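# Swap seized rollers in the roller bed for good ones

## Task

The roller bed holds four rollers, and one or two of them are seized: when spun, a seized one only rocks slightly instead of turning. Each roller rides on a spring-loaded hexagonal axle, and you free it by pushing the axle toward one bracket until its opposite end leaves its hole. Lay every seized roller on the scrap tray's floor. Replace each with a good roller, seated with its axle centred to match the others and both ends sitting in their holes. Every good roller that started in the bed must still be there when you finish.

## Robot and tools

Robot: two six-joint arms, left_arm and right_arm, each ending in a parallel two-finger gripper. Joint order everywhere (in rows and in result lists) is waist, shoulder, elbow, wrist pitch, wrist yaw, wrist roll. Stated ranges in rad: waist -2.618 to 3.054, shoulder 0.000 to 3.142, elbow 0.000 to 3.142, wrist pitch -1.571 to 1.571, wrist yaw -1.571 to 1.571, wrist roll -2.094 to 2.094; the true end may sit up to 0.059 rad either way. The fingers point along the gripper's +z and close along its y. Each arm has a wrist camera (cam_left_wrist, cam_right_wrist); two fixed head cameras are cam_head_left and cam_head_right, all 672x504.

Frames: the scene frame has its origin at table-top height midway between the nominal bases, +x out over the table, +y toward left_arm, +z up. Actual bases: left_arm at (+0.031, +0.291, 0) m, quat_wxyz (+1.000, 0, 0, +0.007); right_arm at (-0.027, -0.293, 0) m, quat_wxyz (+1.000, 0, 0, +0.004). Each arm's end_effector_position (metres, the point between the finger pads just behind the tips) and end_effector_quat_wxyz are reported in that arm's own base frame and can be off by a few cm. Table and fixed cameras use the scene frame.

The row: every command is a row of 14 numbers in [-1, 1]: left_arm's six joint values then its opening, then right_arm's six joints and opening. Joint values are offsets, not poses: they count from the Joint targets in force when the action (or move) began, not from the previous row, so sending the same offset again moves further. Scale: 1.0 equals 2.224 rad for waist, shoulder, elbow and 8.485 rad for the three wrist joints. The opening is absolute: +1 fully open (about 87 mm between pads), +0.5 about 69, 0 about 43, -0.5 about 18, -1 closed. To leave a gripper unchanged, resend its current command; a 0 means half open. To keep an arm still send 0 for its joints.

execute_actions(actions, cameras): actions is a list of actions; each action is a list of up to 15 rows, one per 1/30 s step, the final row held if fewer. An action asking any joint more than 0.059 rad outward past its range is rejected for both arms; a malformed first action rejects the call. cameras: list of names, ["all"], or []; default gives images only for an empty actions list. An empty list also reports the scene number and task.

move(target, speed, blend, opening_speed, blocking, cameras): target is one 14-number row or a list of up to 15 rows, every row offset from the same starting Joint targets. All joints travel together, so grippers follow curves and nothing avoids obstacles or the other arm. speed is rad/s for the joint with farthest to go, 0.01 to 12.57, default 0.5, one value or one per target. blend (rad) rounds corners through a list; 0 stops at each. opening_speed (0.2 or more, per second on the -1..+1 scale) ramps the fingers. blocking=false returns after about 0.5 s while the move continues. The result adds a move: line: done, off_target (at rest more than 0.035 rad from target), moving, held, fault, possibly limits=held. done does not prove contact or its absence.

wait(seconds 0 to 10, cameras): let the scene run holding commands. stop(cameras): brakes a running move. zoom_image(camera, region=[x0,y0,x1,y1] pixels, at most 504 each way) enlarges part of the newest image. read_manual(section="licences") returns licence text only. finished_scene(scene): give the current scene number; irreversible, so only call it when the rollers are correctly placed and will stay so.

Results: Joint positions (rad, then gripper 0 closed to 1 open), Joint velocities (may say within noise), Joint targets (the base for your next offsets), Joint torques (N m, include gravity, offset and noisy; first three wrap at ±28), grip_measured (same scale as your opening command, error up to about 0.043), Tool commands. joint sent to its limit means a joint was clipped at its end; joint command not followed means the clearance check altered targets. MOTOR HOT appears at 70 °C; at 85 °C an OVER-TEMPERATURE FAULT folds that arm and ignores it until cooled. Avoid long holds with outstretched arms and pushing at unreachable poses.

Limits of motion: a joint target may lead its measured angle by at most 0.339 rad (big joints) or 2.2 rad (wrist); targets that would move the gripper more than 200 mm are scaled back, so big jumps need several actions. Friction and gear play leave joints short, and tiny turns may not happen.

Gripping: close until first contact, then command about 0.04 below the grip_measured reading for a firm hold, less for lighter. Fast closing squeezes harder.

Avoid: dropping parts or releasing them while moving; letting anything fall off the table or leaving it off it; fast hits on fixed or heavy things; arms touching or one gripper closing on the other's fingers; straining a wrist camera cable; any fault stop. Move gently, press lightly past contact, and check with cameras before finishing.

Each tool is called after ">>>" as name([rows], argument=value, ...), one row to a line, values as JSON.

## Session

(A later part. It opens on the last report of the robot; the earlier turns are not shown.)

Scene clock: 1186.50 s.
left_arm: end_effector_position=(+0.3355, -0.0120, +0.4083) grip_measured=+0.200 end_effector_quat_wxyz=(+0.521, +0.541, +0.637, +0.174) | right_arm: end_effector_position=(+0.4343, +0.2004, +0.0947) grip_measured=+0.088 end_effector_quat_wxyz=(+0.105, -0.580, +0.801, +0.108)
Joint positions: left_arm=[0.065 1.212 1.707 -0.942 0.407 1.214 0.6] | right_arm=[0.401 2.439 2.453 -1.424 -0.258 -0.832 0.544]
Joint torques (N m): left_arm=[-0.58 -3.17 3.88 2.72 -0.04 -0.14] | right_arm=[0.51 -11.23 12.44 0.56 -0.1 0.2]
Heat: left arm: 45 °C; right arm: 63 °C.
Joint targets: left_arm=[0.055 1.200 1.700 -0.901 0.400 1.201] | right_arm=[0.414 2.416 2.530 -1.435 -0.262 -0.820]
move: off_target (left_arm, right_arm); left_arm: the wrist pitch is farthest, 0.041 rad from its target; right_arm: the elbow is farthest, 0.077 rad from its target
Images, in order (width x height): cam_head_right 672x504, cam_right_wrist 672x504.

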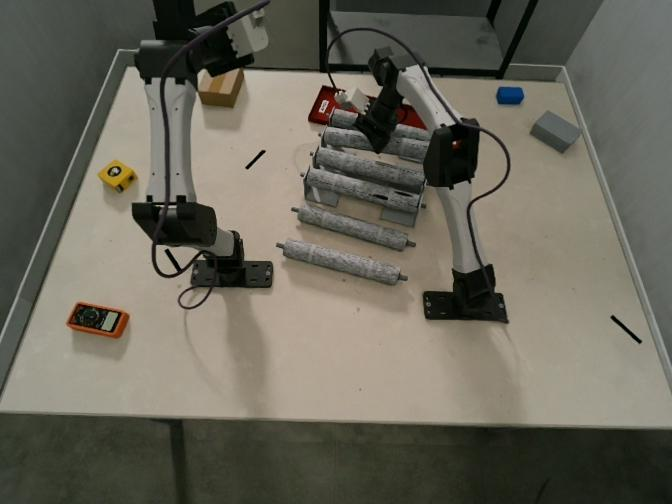

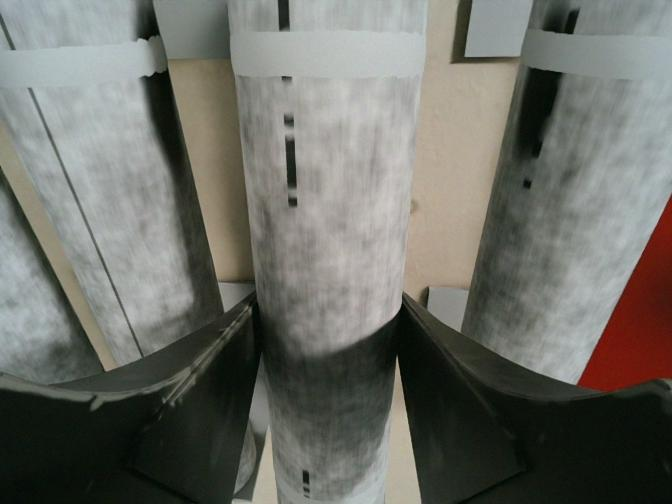

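>>> move([
  [0,0,0,0,0,0,0.2, 0,-0.0202,-0.0225,0.0024,0,0,-0.05],
  [0,0,0,0,0,0,0.2, -0.0153,-0.0405,-0.0508,0.0046,-0.0009,-0.0035,-0.05],
], speed=0.12, blend=0.02, cameras=["cam_right_wrist","cam_head_left"])

>>> zoom_image(camera="cam_head_left", region=[290, 80, 450, 220])

Scene clock: 1202.67 s.
left_arm: end_effector_position=(+0.3355, -0.0120, +0.4083) grip_measured=+0.200 end_effector_quat_wxyz=(+0.521, +0.541, +0.637, +0.174) | right_arm: end_effector_position=(+0.4309, +0.1961, +0.0870) grip_measured=+0.088 end_effector_quat_wxyz=(+0.094, -0.577, +0.803, +0.111)
Joint positions: left_arm=[0.065 1.212 1.707 -0.942 0.407 1.214 0.6] | right_arm=[0.395 2.431 2.408 -1.411 -0.259 -0.833 0.544]
Joint torques (N m): left_arm=[-0.59 -3.18 3.88 2.72 -0.04 -0.14] | right_arm=[-1.01 -17.4 6.32 0.79 -0.18 -0.11]
Heat: left arm: 44 °C; right arm: 64 °C.
Joint targets: left_arm=[0.055 1.200 1.700 -0.901 0.400 1.201] | right_arm=[0.380 2.326 2.417 -1.396 -0.270 -0.850]
move: off_target (left_arm, right_arm); left_arm: the wrist pitch is farthest, 0.041 rad from its target; right_arm: the shoulder is farthest, 0.105 rad from its target
Images, in order (width x height): cam_head_left 672x504, cam_right_wrist 672x504.

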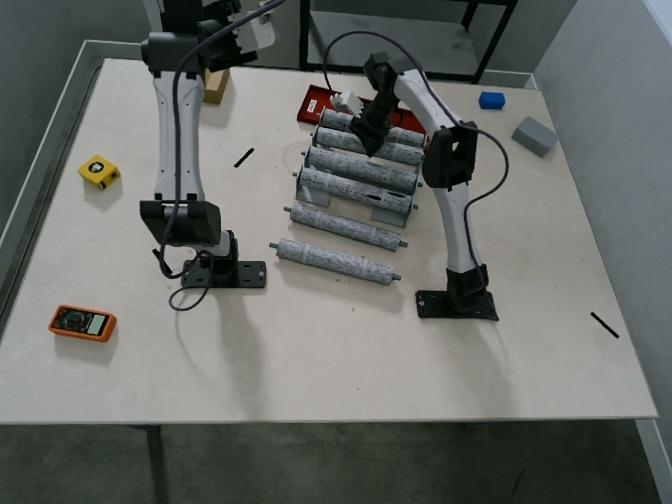

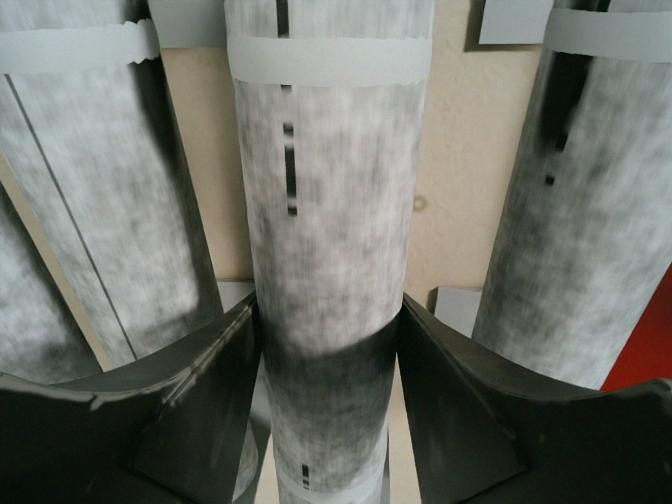

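Scaled by 3.150.

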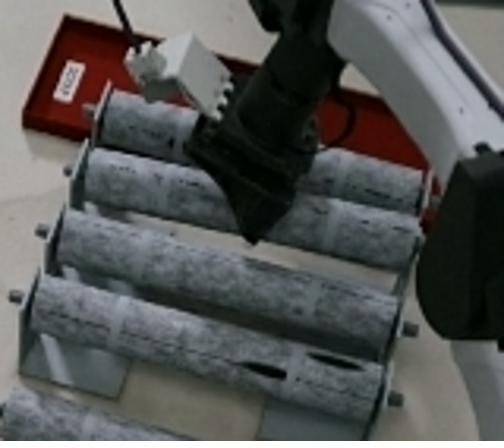

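>>> move(target=[0,0,0,0,0,0,0.2, -0.0054,-0.0184,-0.0076,0.0037,-0.0005,-0.0012,-0.05], speed=0.12, cameras=["cam_right_wrist"])

Scene clock: 1224.50 s.
left_arm: end_effector_position=(+0.3355, -0.0120, +0.4083) grip_measured=+0.200 end_effector_quat_wxyz=(+0.521, +0.541, +0.637, +0.174) | right_arm: end_effector_position=(+0.4310, +0.1948, +0.0878) grip_measured=+0.088 end_effector_quat_wxyz=(+0.099, -0.577, +0.803, +0.111)
Joint positions: left_arm=[0.065 1.212 1.707 -0.942 0.407 1.214 0.6] | right_arm=[0.392 2.414 2.381 -1.392 -0.261 -0.835 0.544]
Joint torques (N m): left_arm=[-0.58 -3.18 3.88 2.72 -0.04 -0.14] | right_arm=[-1.69 -19.17 7.34 0.93 -0.21 -0.17]
Heat: left arm: 44 °C; right arm: 73 °C. Fold the right arm in close to its base, or ease its load, before you think long.
Joint targets: left_arm=[0.055 1.200 1.700 -0.901 0.400 1.201] | right_arm=[0.368 2.285 2.400 -1.365 -0.274 -0.860]
MOTOR HOT: the shoulder of the right arm reports 73 °C; the controller's stop level is 85 °C. To cool a motor, set the load down, stop pushing, or move to a pose that needs little force.
move: off_target (left_arm, right_arm); left_arm: the wrist pitch is farthest, 0.041 rad from its target; right_arm: the shoulder is farthest, 0.129 rad from its target
Images, in order (width x height): cam_right_wrist 672x504.

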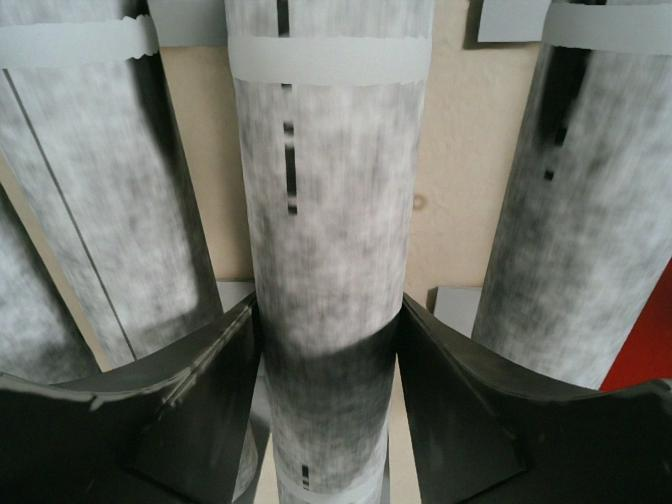

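>>> move(target=[0,0,0,0,0,0,0.2, 0.0207,0.0634,0.0809,-0.0130,0.0014,0.0047,-0.05], speed=0.3, cameras=["cam_right_wrist","cam_head_right"])

>>> zoom_image(camera="cam_head_right", region=[300, 90, 460, 230])

Scene clock: 1237.00 s.
left_arm: end_effector_position=(+0.3355, -0.0120, +0.4083) grip_measured=+0.200 end_effector_quat_wxyz=(+0.521, +0.541, +0.637, +0.174) | right_arm: end_effector_position=(+0.4334, +0.1975, +0.1021) grip_measured=+0.086 end_effector_quat_wxyz=(+0.102, -0.583, +0.799, +0.105)
Joint positions: left_arm=[0.065 1.212 1.707 -0.942 0.407 1.214 0.6] | right_arm=[0.4 2.451 2.506 -1.472 -0.25 -0.841 0.543]
Joint torques (N m): left_arm=[-0.59 -3.18 3.88 2.72 -0.04 -0.14] | right_arm=[0.65 -11.3 12.14 0.62 -0.18 0.22]
Heat: left arm: 45 °C; right arm: 81 °C. Fold the right arm in close to its base, or ease its load, before you think long.
Joint targets: left_arm=[0.055 1.200 1.700 -0.901 0.400 1.201] | right_arm=[0.414 2.426 2.580 -1.475 -0.262 -0.820]
MOTOR HOT: still on. The shoulder of the right arm reports 81 °C.
move: off_target (left_arm, right_arm); left_arm: the wrist pitch is farthest, 0.041 rad from its target; right_arm: the elbow is farthest, 0.073 rad from its target
Images, in order (width x height): cam_head_right 672x504, cam_right_wrist 672x504.

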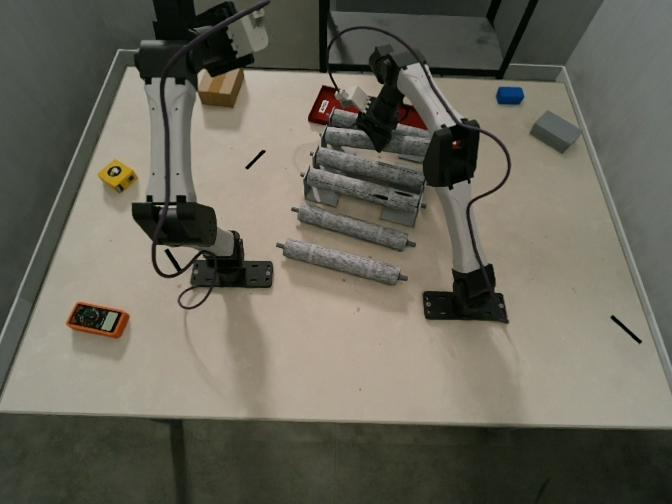

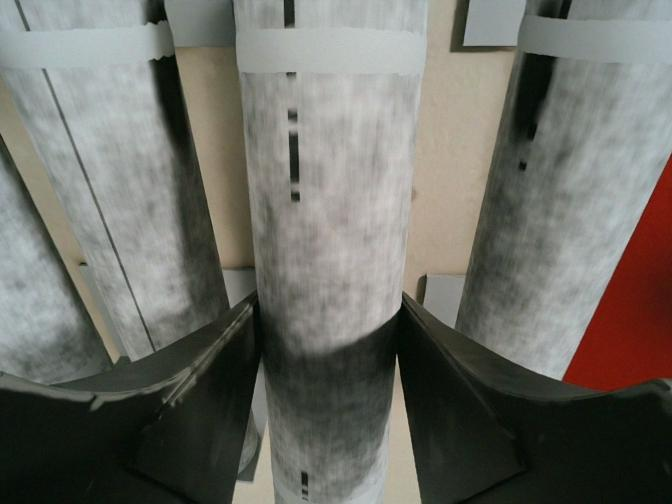

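Scaled by 3.150.

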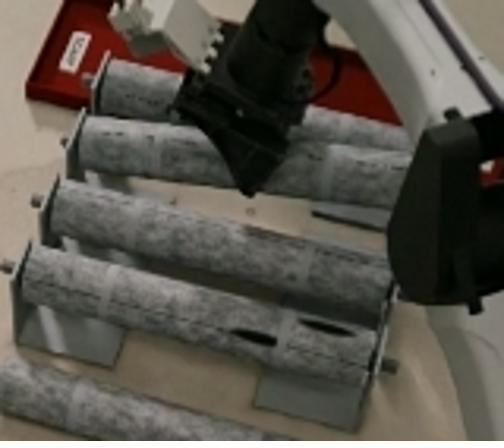

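>>> move(target=[0,0,0,0,0,0,0.2, -0.0229,0,0.003,-0.0077,-0.0015,-0.0048,-0.05], speed=0.2, cameras=["cam_right_wrist","cam_head_left"])

>>> zoom_image(camera="cam_head_left", region=[290, 80, 450, 220])

Scene clock: 1254.53 s.
left_arm: end_effector_position=(+0.3355, -0.0120, +0.4083) grip_measured=+0.200 end_effector_quat_wxyz=(+0.521, +0.541, +0.637, +0.174) | right_arm: end_effector_position=(+0.4334, +0.1961, +0.1037) grip_measured=+0.086 end_effector_quat_wxyz=(+0.103, -0.583, +0.798, +0.109)
Joint positions: left_arm=[0.065 1.212 1.707 -0.942 0.407 1.214 0.6] | right_arm=[0.393 2.451 2.513 -1.48 -0.261 -0.849 0.543]
Joint torques (N m): left_arm=[-0.58 -3.18 3.89 2.72 -0.04 -0.15] | right_arm=[-2.04 -11.28 12.03 -0.02 -0.2 -0.11]
Heat: left arm: 45 °C; right arm: 81 °C. Fold the right arm in close to its base, or ease its load, before you think long.
Joint targets: left_arm=[0.055 1.200 1.700 -0.901 0.400 1.201] | right_arm=[0.363 2.426 2.587 -1.540 -0.275 -0.861]
MOTOR HOT: still on. The shoulder of the right arm reports 81 °C.
move: off_target (left_arm, right_arm); left_arm: the wrist pitch is farthest, 0.041 rad from its target; right_arm: the elbow is farthest, 0.074 rad from its target
Images, in order (width x height): cam_head_left 672x504, cam_right_wrist 672x504.

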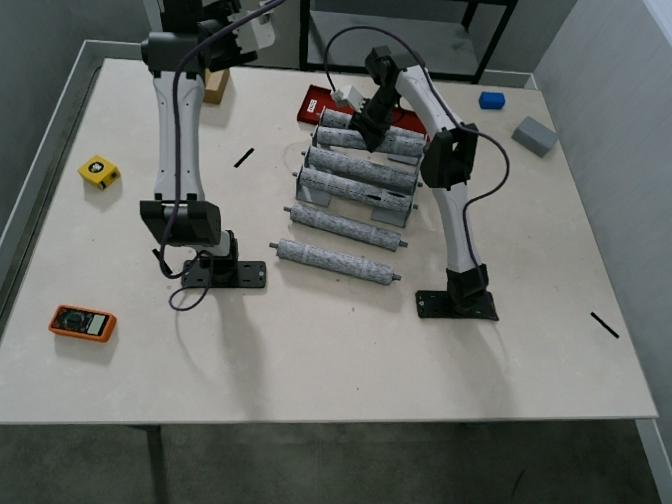

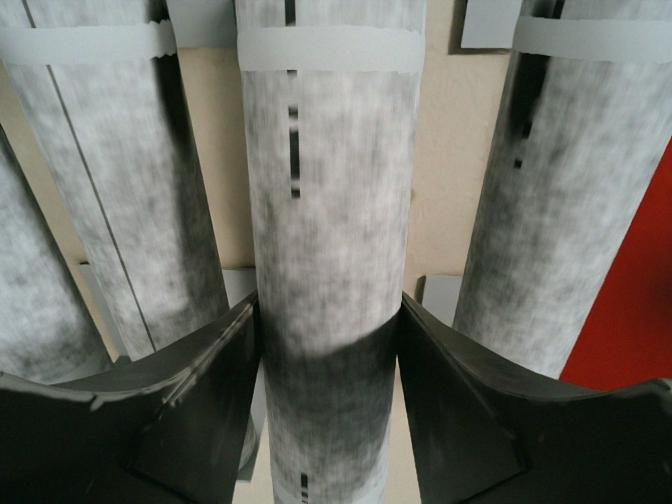

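Scaled by 3.150.

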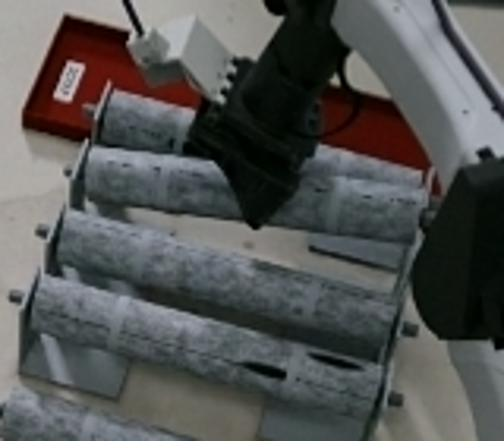

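>>> move(target=[0,0,0,0,0,0,0.2, 0,0,-0.047,0.0025,0,0,-0.05], speed=0.25, cameras=["cam_right_wrist"])

Scene clock: 1270.87 s.
left_arm: end_effector_position=(+0.3355, -0.0120, +0.4083) grip_measured=+0.200 end_effector_quat_wxyz=(+0.521, +0.541, +0.637, +0.174) | right_arm: end_effector_position=(+0.4294, +0.1900, +0.0958) grip_measured=+0.086 end_effector_quat_wxyz=(+0.088, -0.578, +0.803, +0.117)
Joint positions: left_arm=[0.065 1.212 1.707 -0.942 0.407 1.214 0.6] | right_arm=[0.381 2.451 2.48 -1.481 -0.27 -0.85 0.543]
Joint torques (N m): left_arm=[-0.58 -3.18 3.89 2.72 -0.04 -0.13] | right_arm=[-1.13 -11.28 5.68 0.18 -0.13 -0.11]
Heat: left arm: 45 °C; right arm: 79 °C. Fold the right arm in close to its base, or ease its load, before you think long.
Joint targets: left_arm=[0.055 1.200 1.700 -0.901 0.400 1.201] | right_arm=[0.363 2.426 2.482 -1.519 -0.275 -0.861]
MOTOR HOT: still on. The shoulder of the right arm reports 79 °C.
move: off_target (left_arm, right_arm); left_arm: the wrist pitch is farthest, 0.041 rad from its target; right_arm: the wrist pitch is farthest, 0.038 rad from its target
Images, in order (width x height): cam_right_wrist 672x504.

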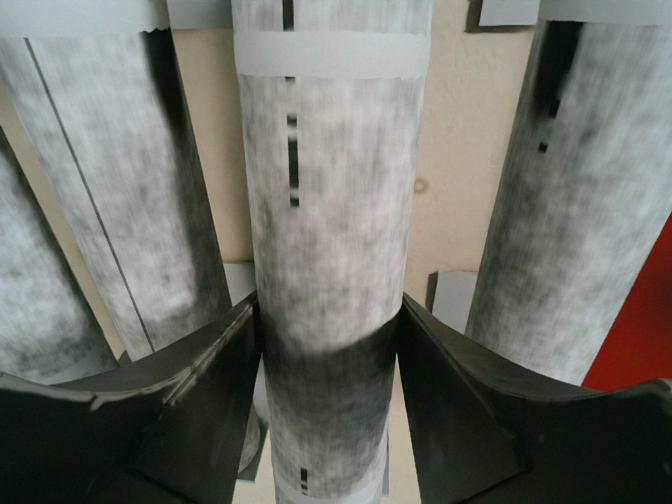

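>>> move(target=[0,0,0,0,0,0,0.2, -0.0135,0,0.01,-0.0045,-0.0009,-0.0024,-0.05], speed=0.2, cameras=["cam_right_wrist","cam_head_left"])

>>> zoom_image(camera="cam_head_left", region=[290, 80, 450, 220])

Scene clock: 1281.97 s.
left_arm: end_effector_position=(+0.3355, -0.0120, +0.4083) grip_measured=+0.200 end_effector_quat_wxyz=(+0.521, +0.541, +0.637, +0.174) | right_arm: end_effector_position=(+0.4295, +0.1886, +0.0962) grip_measured=+0.086 end_effector_quat_wxyz=(+0.091, -0.575, +0.803, +0.129)
Joint positions: left_arm=[0.065 1.212 1.707 -0.942 0.407 1.214 0.6] | right_arm=[0.369 2.451 2.48 -1.484 -0.296 -0.856 0.543]
Joint torques (N m): left_arm=[-0.58 -3.18 3.88 2.72 -0.04 -0.14] | right_arm=[-2.54 -11.19 7.66 -0.15 -0.04 -0.17]
Heat: left arm: 46 °C; right arm: 78 °C. Fold the right arm in close to its base, or ease its load, before you think long.
Joint targets: left_arm=[0.055 1.200 1.700 -0.901 0.400 1.201] | right_arm=[0.333 2.426 2.504 -1.557 -0.282 -0.881]
MOTOR HOT: still on. The shoulder of the right arm reports 78 °C.
move: off_target (left_arm, right_arm); left_arm: the wrist pitch is farthest, 0.041 rad from its target; right_arm: the wrist pitch is farthest, 0.073 rad from its target
Images, in order (width x height): cam_head_left 672x504, cam_right_wrist 672x504.

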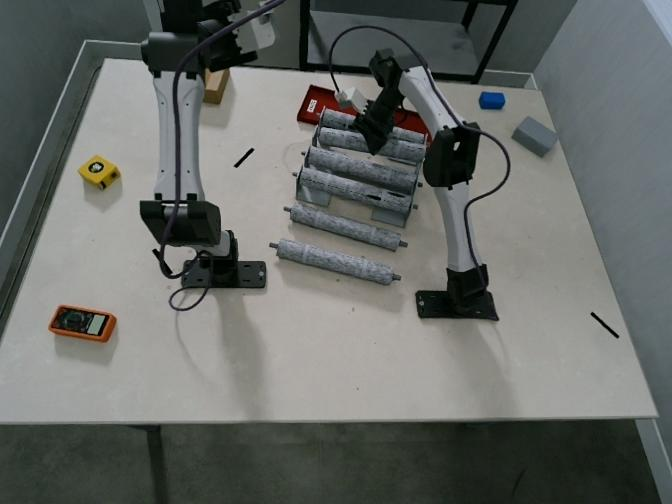

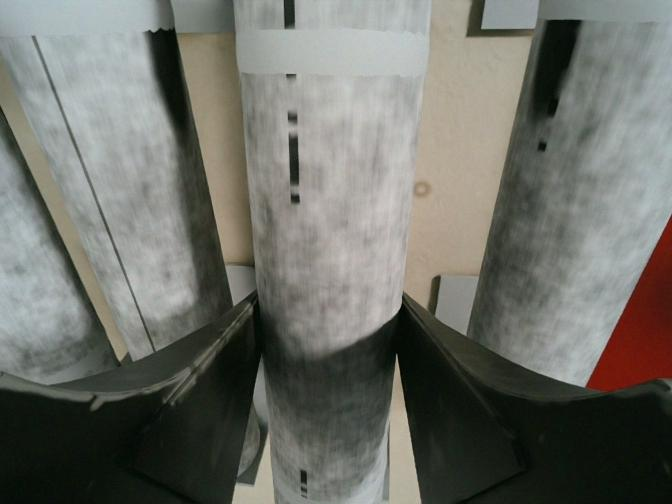

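Scaled by 3.150.

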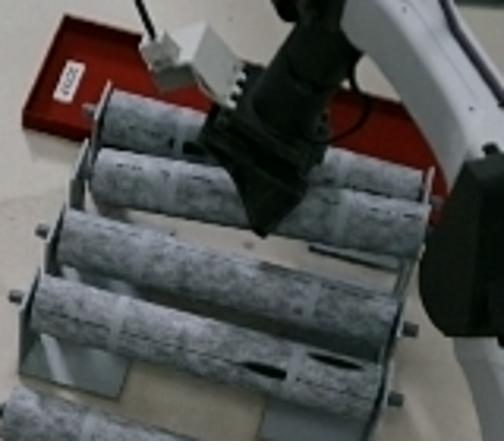

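>>> zoom_image(camera="cam_head_left", region=[300, 105, 350, 155])

>>> zoom_image(camera="cam_head_left", region=[405, 130, 440, 175])

Scaled by 10.080.

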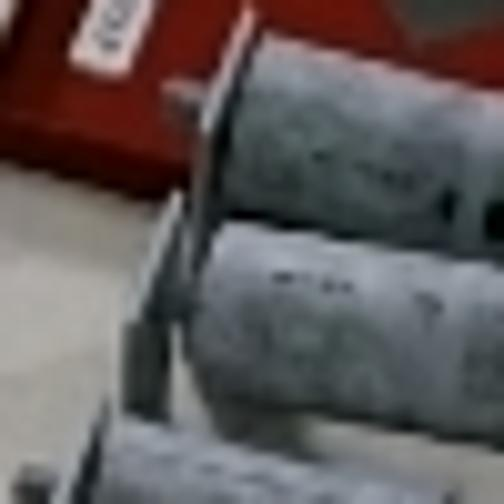

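Scaled by 11.200.

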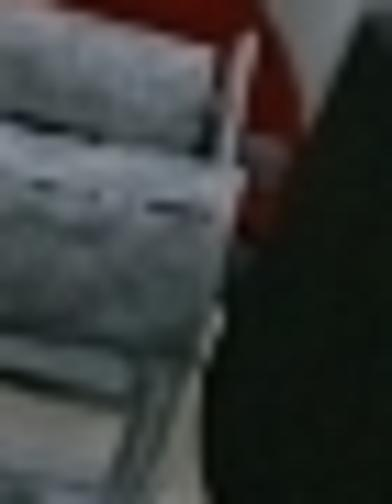

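>>> move(target=[0,0,0,0,0,0,0.2, 0,0,0.032,0,0,0,-0.05], speed=0.25, cameras=["cam_right_wrist","cam_head_left"])

>>> zoom_image(camera="cam_head_left", region=[300, 105, 350, 155])

>>> zoom_image(camera="cam_head_left", region=[405, 130, 440, 175])

Scene clock: 1302.83 s.
left_arm: end_effector_position=(+0.3355, -0.0120, +0.4083) grip_measured=+0.200 end_effector_quat_wxyz=(+0.521, +0.541, +0.637, +0.174) | right_arm: end_effector_position=(+0.4294, +0.1631, +0.0997) grip_measured=+0.086 end_effector_quat_wxyz=(+0.074, -0.562, +0.815, +0.120)
Joint positions: left_arm=[0.065 1.212 1.707 -0.942 0.407 1.214 0.6] | right_arm=[0.327 2.454 2.502 -1.539 -0.271 -0.87 0.543]
Joint torques (N m): left_arm=[-0.58 -3.18 3.89 2.72 -0.04 -0.14] | right_arm=[0.12 -11.43 12.05 0.31 -0.19 -0.11]
Heat: left arm: 46 °C; right arm: 77 °C. Fold the right arm in close to its base, or ease its load, before you think long.
Joint targets: left_arm=[0.055 1.200 1.700 -0.901 0.400 1.201] | right_arm=[0.333 2.426 2.576 -1.557 -0.282 -0.881]
MOTOR HOT: still on. The shoulder of the right arm reports 77 °C.
move: off_target (left_arm, right_arm); left_arm: the wrist pitch is farthest, 0.041 rad from its target; right_arm: the elbow is farthest, 0.073 rad from its target
Images, in order (width x height): cam_head_left 672x504, cam_right_wrist 672x504.

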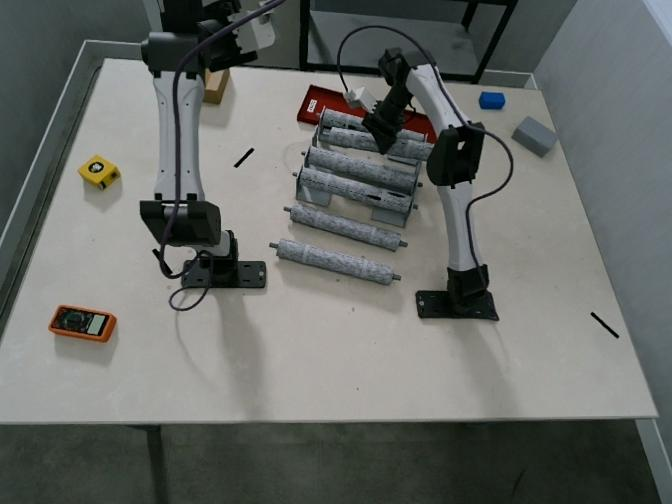

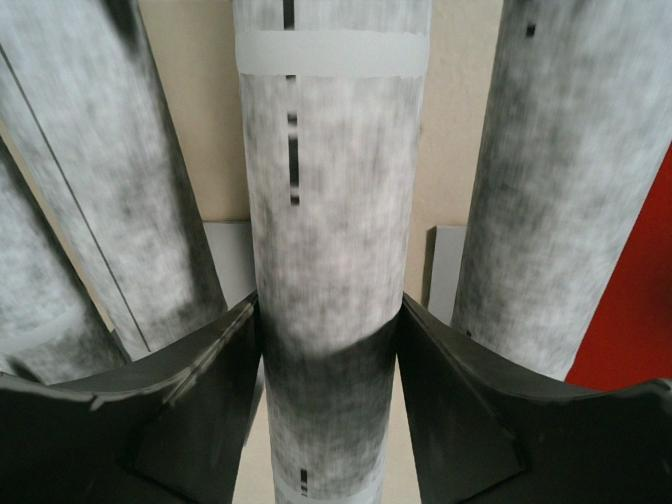

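Scaled by 10.080.

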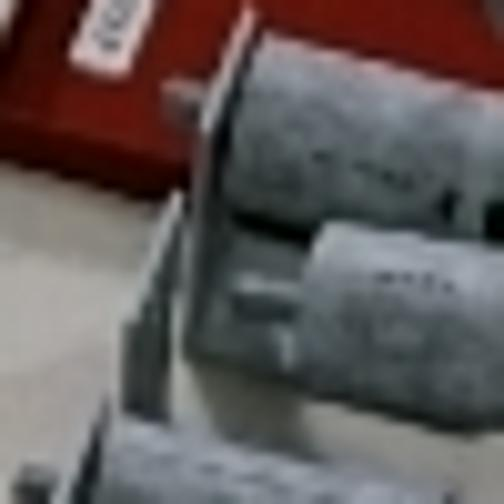

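Scaled by 11.200.

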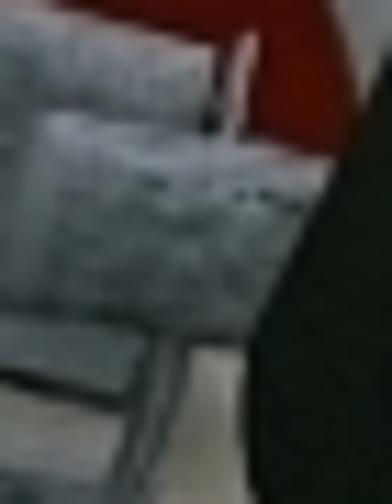

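>>> move([
  [0,0,0,0,0,0,0.2, 0,-0.0405,0,0,0,0,-0.1],
  [0,0,0,0,0,0,0.2, -0.0162,-0.1165,-0.1196,0.0263,-0.0104,-0.0052,-0.1],
], speed=0.25, blend=0.04, cameras=["cam_right_wrist","cam_head_left"])

Scene clock: 1353.20 s.
left_arm: end_effector_position=(+0.3355, -0.0120, +0.4083) grip_measured=+0.200 end_effector_quat_wxyz=(+0.521, +0.541, +0.637, +0.174) | right_arm: end_effector_position=(+0.4317, +0.1553, +0.1218) grip_measured=+0.086 end_effector_quat_wxyz=(+0.132, -0.568, +0.804, +0.120)
Joint positions: left_arm=[0.065 1.212 1.707 -0.942 0.407 1.214 0.6] | right_arm=[0.297 2.287 2.29 -1.392 -0.31 -0.905 0.543]
Joint torques (N m): left_arm=[-0.59 -3.17 3.89 2.72 -0.03 -0.14] | right_arm=[-0.54 -17.89 7.39 1.34 -0.65 -0.11]
Heat: left arm: 47 °C; right arm: 71 °C. Fold the right arm in close to its base, or ease its load, before you think long.
Joint targets: left_arm=[0.055 1.200 1.700 -0.901 0.400 1.201] | right_arm=[0.297 2.167 2.310 -1.334 -0.370 -0.925]
MOTOR HOT: still on. The shoulder of the right arm reports 71 °C.
move: off_target (left_arm, right_arm); left_arm: the wrist pitch is farthest, 0.041 rad from its target; right_arm: the shoulder is farthest, 0.120 rad from its target
Images, in order (width x height): cam_head_left 672x504, cam_right_wrist 672x504.

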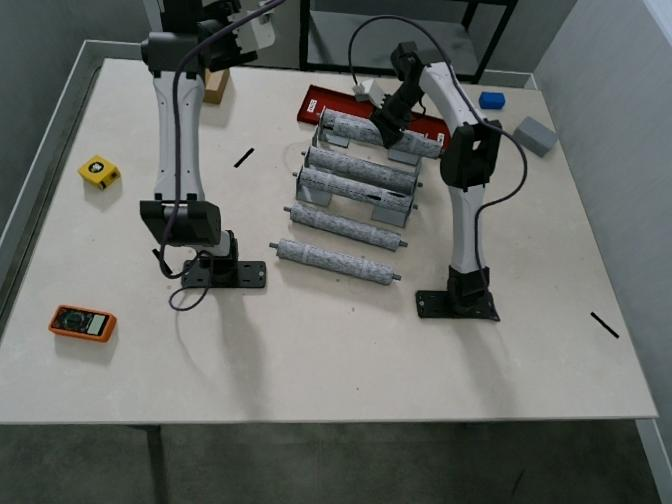

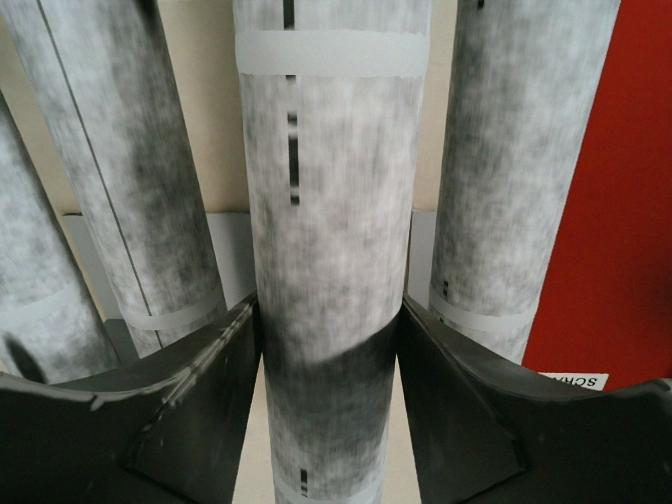

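>>> move([
  [0,0,0,0,0,0,0.2, 0,-0.0135,0.054,-0.0118,0,0,-0.1],
  [0,0,0,0,0,0,0.2, 0.0234,-0.2419,-0.2743,0.0075,0.0018,0.0059,-0.1],
], speed=0.35, blend=0.05, cameras=["cam_right_wrist","cam_head_left"])

Scene clock: 1370.77 s.
left_arm: end_effector_position=(+0.3355, -0.0120, +0.4083) grip_measured=+0.200 end_effector_quat_wxyz=(+0.521, +0.541, +0.637, +0.174) | right_arm: end_effector_position=(+0.3022, +0.1309, +0.1750) grip_measured=+0.086 end_effector_quat_wxyz=(+0.137, -0.583, +0.792, +0.121)
Joint positions: left_arm=[0.065 1.212 1.707 -0.942 0.407 1.214 0.6] | right_arm=[0.34 1.712 1.677 -1.335 -0.311 -0.898 0.543]
Joint torques (N m): left_arm=[-0.58 -3.17 3.86 2.72 -0.04 -0.14] | right_arm=[0.32 -11.74 7.66 1.5 -0.51 0.23]
Heat: left arm: 47 °C; right arm: 77 °C. Fold the right arm in close to its base, or ease its load, before you think long.
Joint targets: left_arm=[0.055 1.200 1.700 -0.901 0.400 1.201] | right_arm=[0.349 1.629 1.699 -1.271 -0.355 -0.875]
MOTOR HOT: still on. The shoulder of the right arm reports 77 °C.
move: off_target (left_arm, right_arm); left_arm: the wrist pitch is farthest, 0.041 rad from its target; right_arm: the shoulder is farthest, 0.083 rad from its target
Images, in order (width x height): cam_head_left 672x504, cam_right_wrist 672x504.

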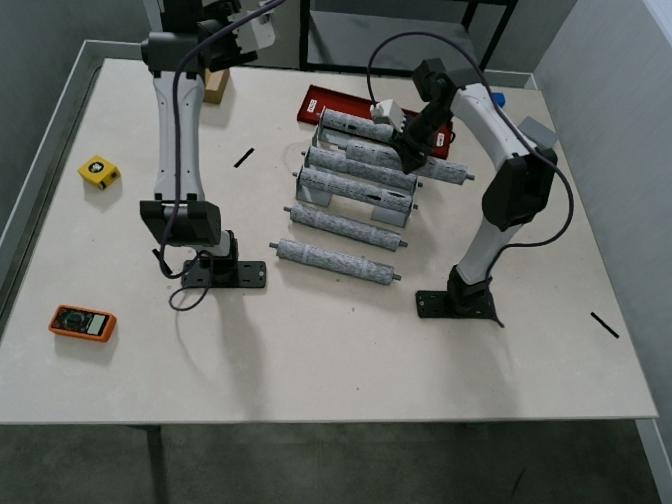

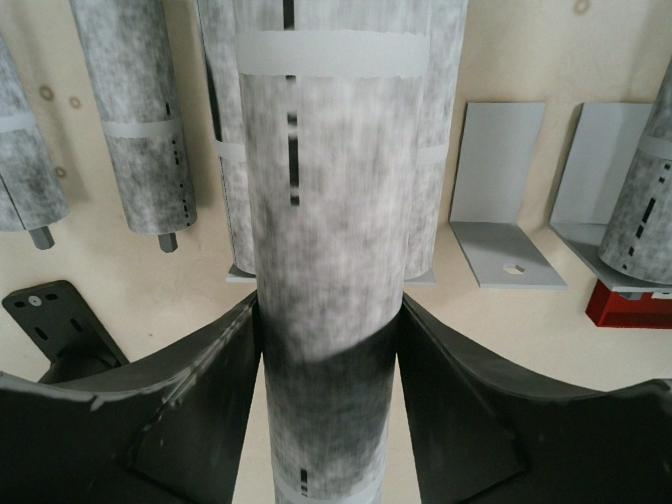

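>>> move(target=[0,0,0,0,0,0,0.2, 0,0.026,0,0,0,0,-0.1], speed=0.3)

>>> wait(seconds=10)

Scene clock: 1380.03 s.
left_arm: end_effector_position=(+0.3355, -0.0120, +0.4083) grip_measured=+0.200 end_effector_quat_wxyz=(+0.521, +0.541, +0.637, +0.174) | right_arm: end_effector_position=(+0.3022, +0.1309, +0.1750) grip_measured=+0.086 end_effector_quat_wxyz=(+0.137, -0.583, +0.792, +0.121)
Joint positions: left_arm=[0.065 1.212 1.707 -0.942 0.407 1.214 0.6] | right_arm=[0.34 1.712 1.677 -1.335 -0.311 -0.898 0.543]
Joint torques (N m): left_arm=[-0.58 -3.18 3.88 2.72 -0.04 -0.14] | right_arm=[0.36 -7.15 7.72 1.47 -0.53 0.23]
Heat: left arm: 48 °C; right arm: 77 °C. Fold the right arm in close to its base, or ease its load, before you think long.
Joint targets: left_arm=[0.055 1.200 1.700 -0.901 0.400 1.201] | right_arm=[0.349 1.687 1.699 -1.271 -0.355 -0.875]
MOTOR HOT: still on. The shoulder of the right arm reports 77 °C.
move: off_target (left_arm, right_arm); left_arm: the wrist pitch is farthest, 0.041 rad from its target; right_arm: the wrist pitch is farthest, 0.064 rad from its target

Scene clock: 1390.03 s.
left_arm: end_effector_position=(+0.3355, -0.0120, +0.4083) grip_measured=+0.200 end_effector_quat_wxyz=(+0.521, +0.541, +0.637, +0.174) | right_arm: end_effector_position=(+0.3022, +0.1309, +0.1750) grip_measured=+0.086 end_effector_quat_wxyz=(+0.137, -0.583, +0.792, +0.121)
Joint positions: left_arm=[0.065 1.212 1.707 -0.942 0.407 1.214 0.6] | right_arm=[0.34 1.712 1.677 -1.335 -0.311 -0.898 0.543]
Joint torques (N m): left_arm=[-0.58 -3.18 3.89 2.71 -0.03 -0.14] | right_arm=[0.28 -7.12 7.61 1.48 -0.52 0.25]
Heat: left arm: 48 °C; right arm: 73 °C. Fold the right arm in close to its base, or ease its load, before you think long.
Joint targets: left_arm=[0.055 1.200 1.700 -0.901 0.400 1.201] | right_arm=[0.349 1.687 1.699 -1.271 -0.355 -0.875]
Tool commands: left_gripper/opening=+0.2 right_gripper/opening=-0.1
MOTOR HOT: still on. The shoulder of the right arm reports 73 °C.
wait: 10.00 s; at rest by 0.17 s

>>> wait(seconds=0.5)

Scene clock: 1440.87 s.
left_arm: end_effector_position=(+0.3355, -0.0120, +0.4083) grip_measured=+0.200 end_effector_quat_wxyz=(+0.521, +0.541, +0.637, +0.174) | right_arm: end_effector_position=(+0.3022, +0.1309, +0.1750) grip_measured=+0.086 end_effector_quat_wxyz=(+0.137, -0.583, +0.792, +0.121)
Joint positions: left_arm=[0.065 1.212 1.707 -0.942 0.407 1.214 0.6] | right_arm=[0.34 1.712 1.677 -1.335 -0.311 -0.898 0.543]
Joint torques (N m): left_arm=[-0.59 -3.18 3.88 2.72 -0.04 -0.14] | right_arm=[0.31 -7.17 7.66 1.48 -0.53 0.24]
Heat: left arm: 48 °C; right arm: 62 °C.
Joint targets: left_arm=[0.055 1.200 1.700 -0.901 0.400 1.201] | right_arm=[0.349 1.687 1.699 -1.271 -0.355 -0.875]
Tool commands: left_gripper/opening=+0.2 right_gripper/opening=-0.1
MOTOR HOT: cleared for the motors of the right arm.
wait: 0.50 s; at rest from the start

>>> move(target=[0,0,0,0,0,0,0.2, -0.0391,0.3053,0.3453,0.0443,0.0312,-0.0236,-0.1], speed=0.45, cameras=["cam_right_wrist","cam_head_right","cam_head_left"])

Scene clock: 1450.17 s.
left_arm: end_effector_position=(+0.3355, -0.0120, +0.4083) grip_measured=+0.200 end_effector_quat_wxyz=(+0.521, +0.541, +0.637, +0.174) | right_arm: end_effector_position=(+0.5515, +0.1291, +0.1132) grip_measured=+0.086 end_effector_quat_wxyz=(+0.251, -0.597, +0.760, -0.048)
Joint positions: left_arm=[0.065 1.212 1.707 -0.942 0.407 1.214 0.6] | right_arm=[0.26 2.404 2.375 -1.035 -0.107 -1.043 0.543]
Joint torques (N m): left_arm=[-0.58 -3.18 3.89 2.72 -0.04 -0.14] | right_arm=[-0.34 -12.4 14.42 2.86 0.14 -0.19]
Heat: left arm: 49 °C; right arm: 61 °C.
Joint targets: left_arm=[0.055 1.200 1.700 -0.901 0.400 1.201] | right_arm=[0.262 2.366 2.467 -0.895 -0.090 -1.075]
move: off_target (left_arm, right_arm); left_arm: the wrist pitch is farthest, 0.041 rad from its target; right_arm: the wrist pitch is farthest, 0.140 rad from its target
Images, in order (width x height): cam_head_left 672x504, cam_head_right 672x504, cam_right_wrist 672x504.

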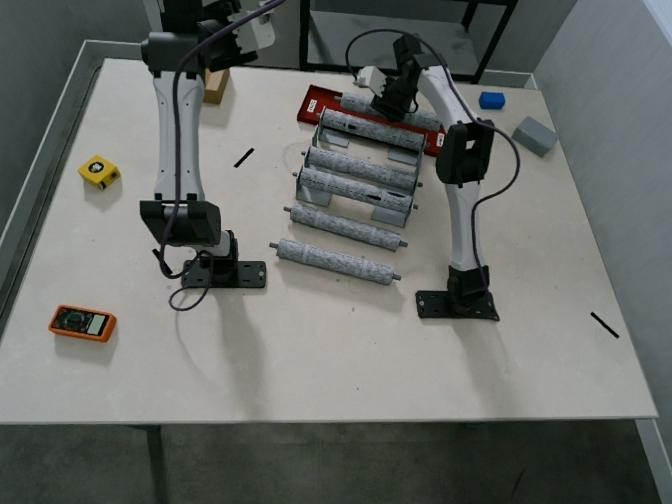

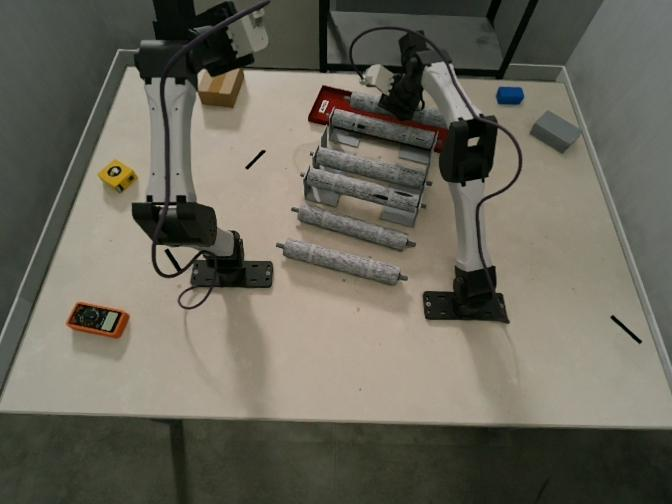

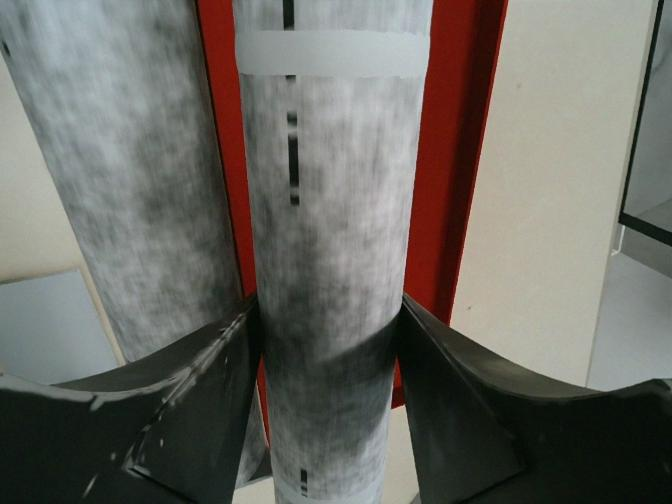

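>>> move(target=[0,0,0,0,0,0,0.2, 0.0234,0,0.0,0.0153,0,0.003,-0.1], speed=0.3, cameras=["cam_right_wrist"])

Scene clock: 1457.80 s.
left_arm: end_effector_position=(+0.3355, -0.0120, +0.4083) grip_measured=+0.200 end_effector_quat_wxyz=(+0.521, +0.541, +0.637, +0.174) | right_arm: end_effector_position=(+0.5638, +0.1686, +0.1246) grip_measured=+0.086 end_effector_quat_wxyz=(+0.295, -0.613, +0.730, -0.060)
Joint positions: left_arm=[0.065 1.212 1.707 -0.942 0.407 1.214 0.6] | right_arm=[0.321 2.404 2.375 -0.937 -0.101 -1.043 0.543]
Joint torques (N m): left_arm=[-0.59 -3.17 3.88 2.72 -0.04 -0.14] | right_arm=[-0.44 -12.63 14.43 3.36 0.09 0.07]
Heat: left arm: 49 °C; right arm: 62 °C.
Joint targets: left_arm=[0.055 1.200 1.700 -0.901 0.400 1.201] | right_arm=[0.314 2.366 2.467 -0.765 -0.090 -1.050]
move: off_target (left_arm, right_arm); left_arm: the wrist pitch is farthest, 0.041 rad from its target; right_arm: the wrist pitch is farthest, 0.171 rad from its target
Images, in order (width x height): cam_right_wrist 672x504.

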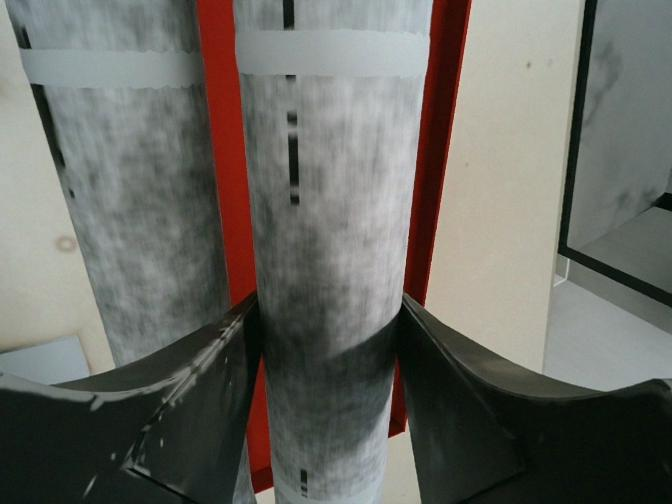

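>>> move(target=[0,0,0,0,0,0,0.2, -0.0108,0.0288,-0.0953,0.0289,0,-0.0035,-0.1], speed=0.22, cameras=["cam_right_wrist","cam_head_right"])

>>> zoom_image(camera="cam_head_right", region=[300, 60, 480, 180])

Scene clock: 1473.87 s.
left_arm: end_effector_position=(+0.3355, -0.0120, +0.4083) grip_measured=+0.200 end_effector_quat_wxyz=(+0.521, +0.541, +0.637, +0.174) | right_arm: end_effector_position=(+0.6001, +0.1558, +0.0731) grip_measured=+0.085 end_effector_quat_wxyz=(+0.326, -0.598, +0.728, -0.082)
Joint positions: left_arm=[0.065 1.212 1.707 -0.942 0.407 1.214 0.6] | right_arm=[0.284 2.46 2.23 -0.662 -0.098 -1.056 0.543]
Joint torques (N m): left_arm=[-0.58 -3.17 3.88 2.72 -0.03 -0.14] | right_arm=[-0.12 -12.55 8.76 3.14 0.1 -0.11]
Heat: left arm: 49 °C; right arm: 65 °C.
Joint targets: left_arm=[0.055 1.200 1.700 -0.901 0.400 1.201] | right_arm=[0.290 2.430 2.255 -0.520 -0.090 -1.079]
move: off_target (left_arm, right_arm); left_arm: the wrist pitch is farthest, 0.041 rad from its target; right_arm: the wrist pitch is farthest, 0.142 rad from its target
Images, in order (width x height): cam_head_right 672x504, cam_right_wrist 672x504.

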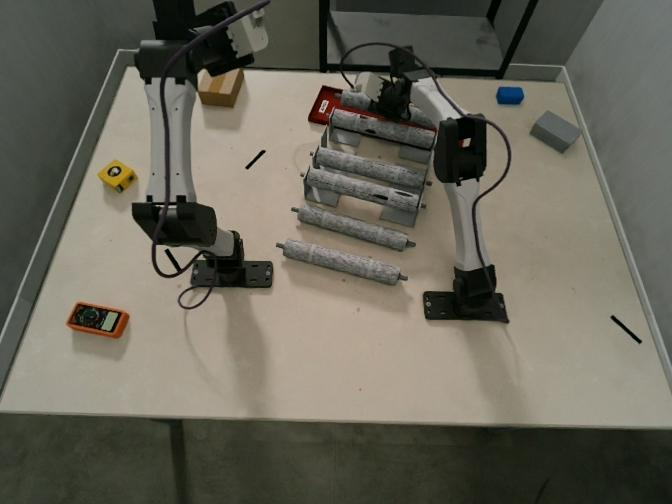

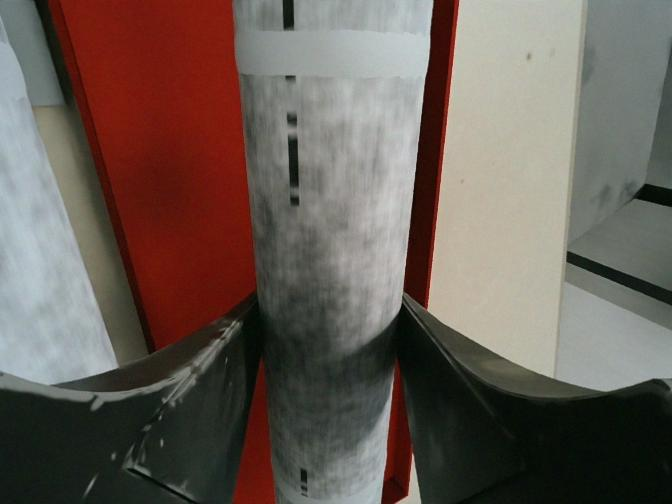

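Scaled by 2.800.

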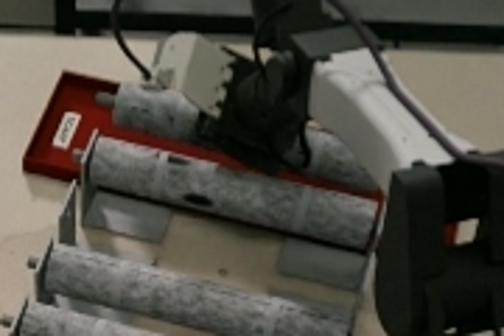

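>>> move(target=[0,0,0,0,0,0,0.2, 0,0,-0.036,0.0094,0,0,-0.1], speed=0.2, cameras=["cam_right_wrist","cam_head_left"])

>>> zoom_image(camera="cam_head_left", region=[290, 70, 460, 170])

Scene clock: 1483.40 s.
left_arm: end_effector_position=(+0.3355, -0.0120, +0.4083) grip_measured=+0.200 end_effector_quat_wxyz=(+0.521, +0.541, +0.637, +0.174) | right_arm: end_effector_position=(+0.6085, +0.1541, +0.0605) grip_measured=+0.085 end_effector_quat_wxyz=(+0.341, -0.597, +0.721, -0.094)
Joint positions: left_arm=[0.065 1.212 1.707 -0.942 0.407 1.214 0.6] | right_arm=[0.28 2.46 2.157 -0.55 -0.093 -1.068 0.543]
Joint torques (N m): left_arm=[-0.59 -3.17 3.88 2.72 -0.04 -0.14] | right_arm=[0.28 -12.57 8.18 2.84 0.05 -0.08]
Heat: left arm: 49 °C; right arm: 66 °C.
Joint targets: left_arm=[0.055 1.200 1.700 -0.901 0.400 1.201] | right_arm=[0.290 2.430 2.175 -0.440 -0.090 -1.079]
move: off_target (left_arm, right_arm); left_arm: the wrist pitch is farthest, 0.041 rad from its target; right_arm: the wrist pitch is farthest, 0.110 rad from its target
Images, in order (width x height): cam_head_left 672x504, cam_right_wrist 672x504.

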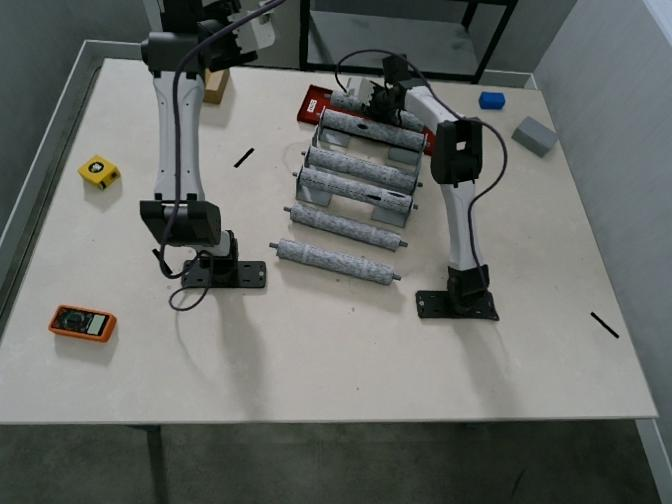

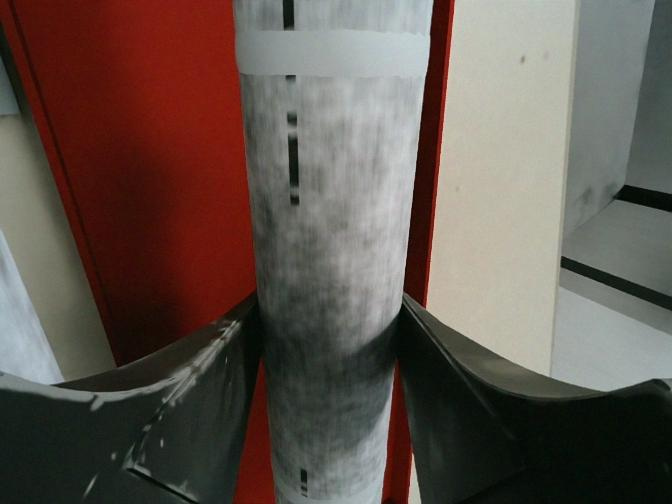

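Scaled by 2.965.

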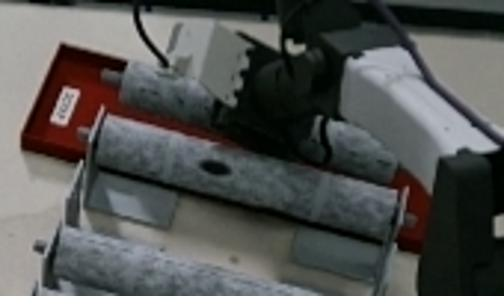

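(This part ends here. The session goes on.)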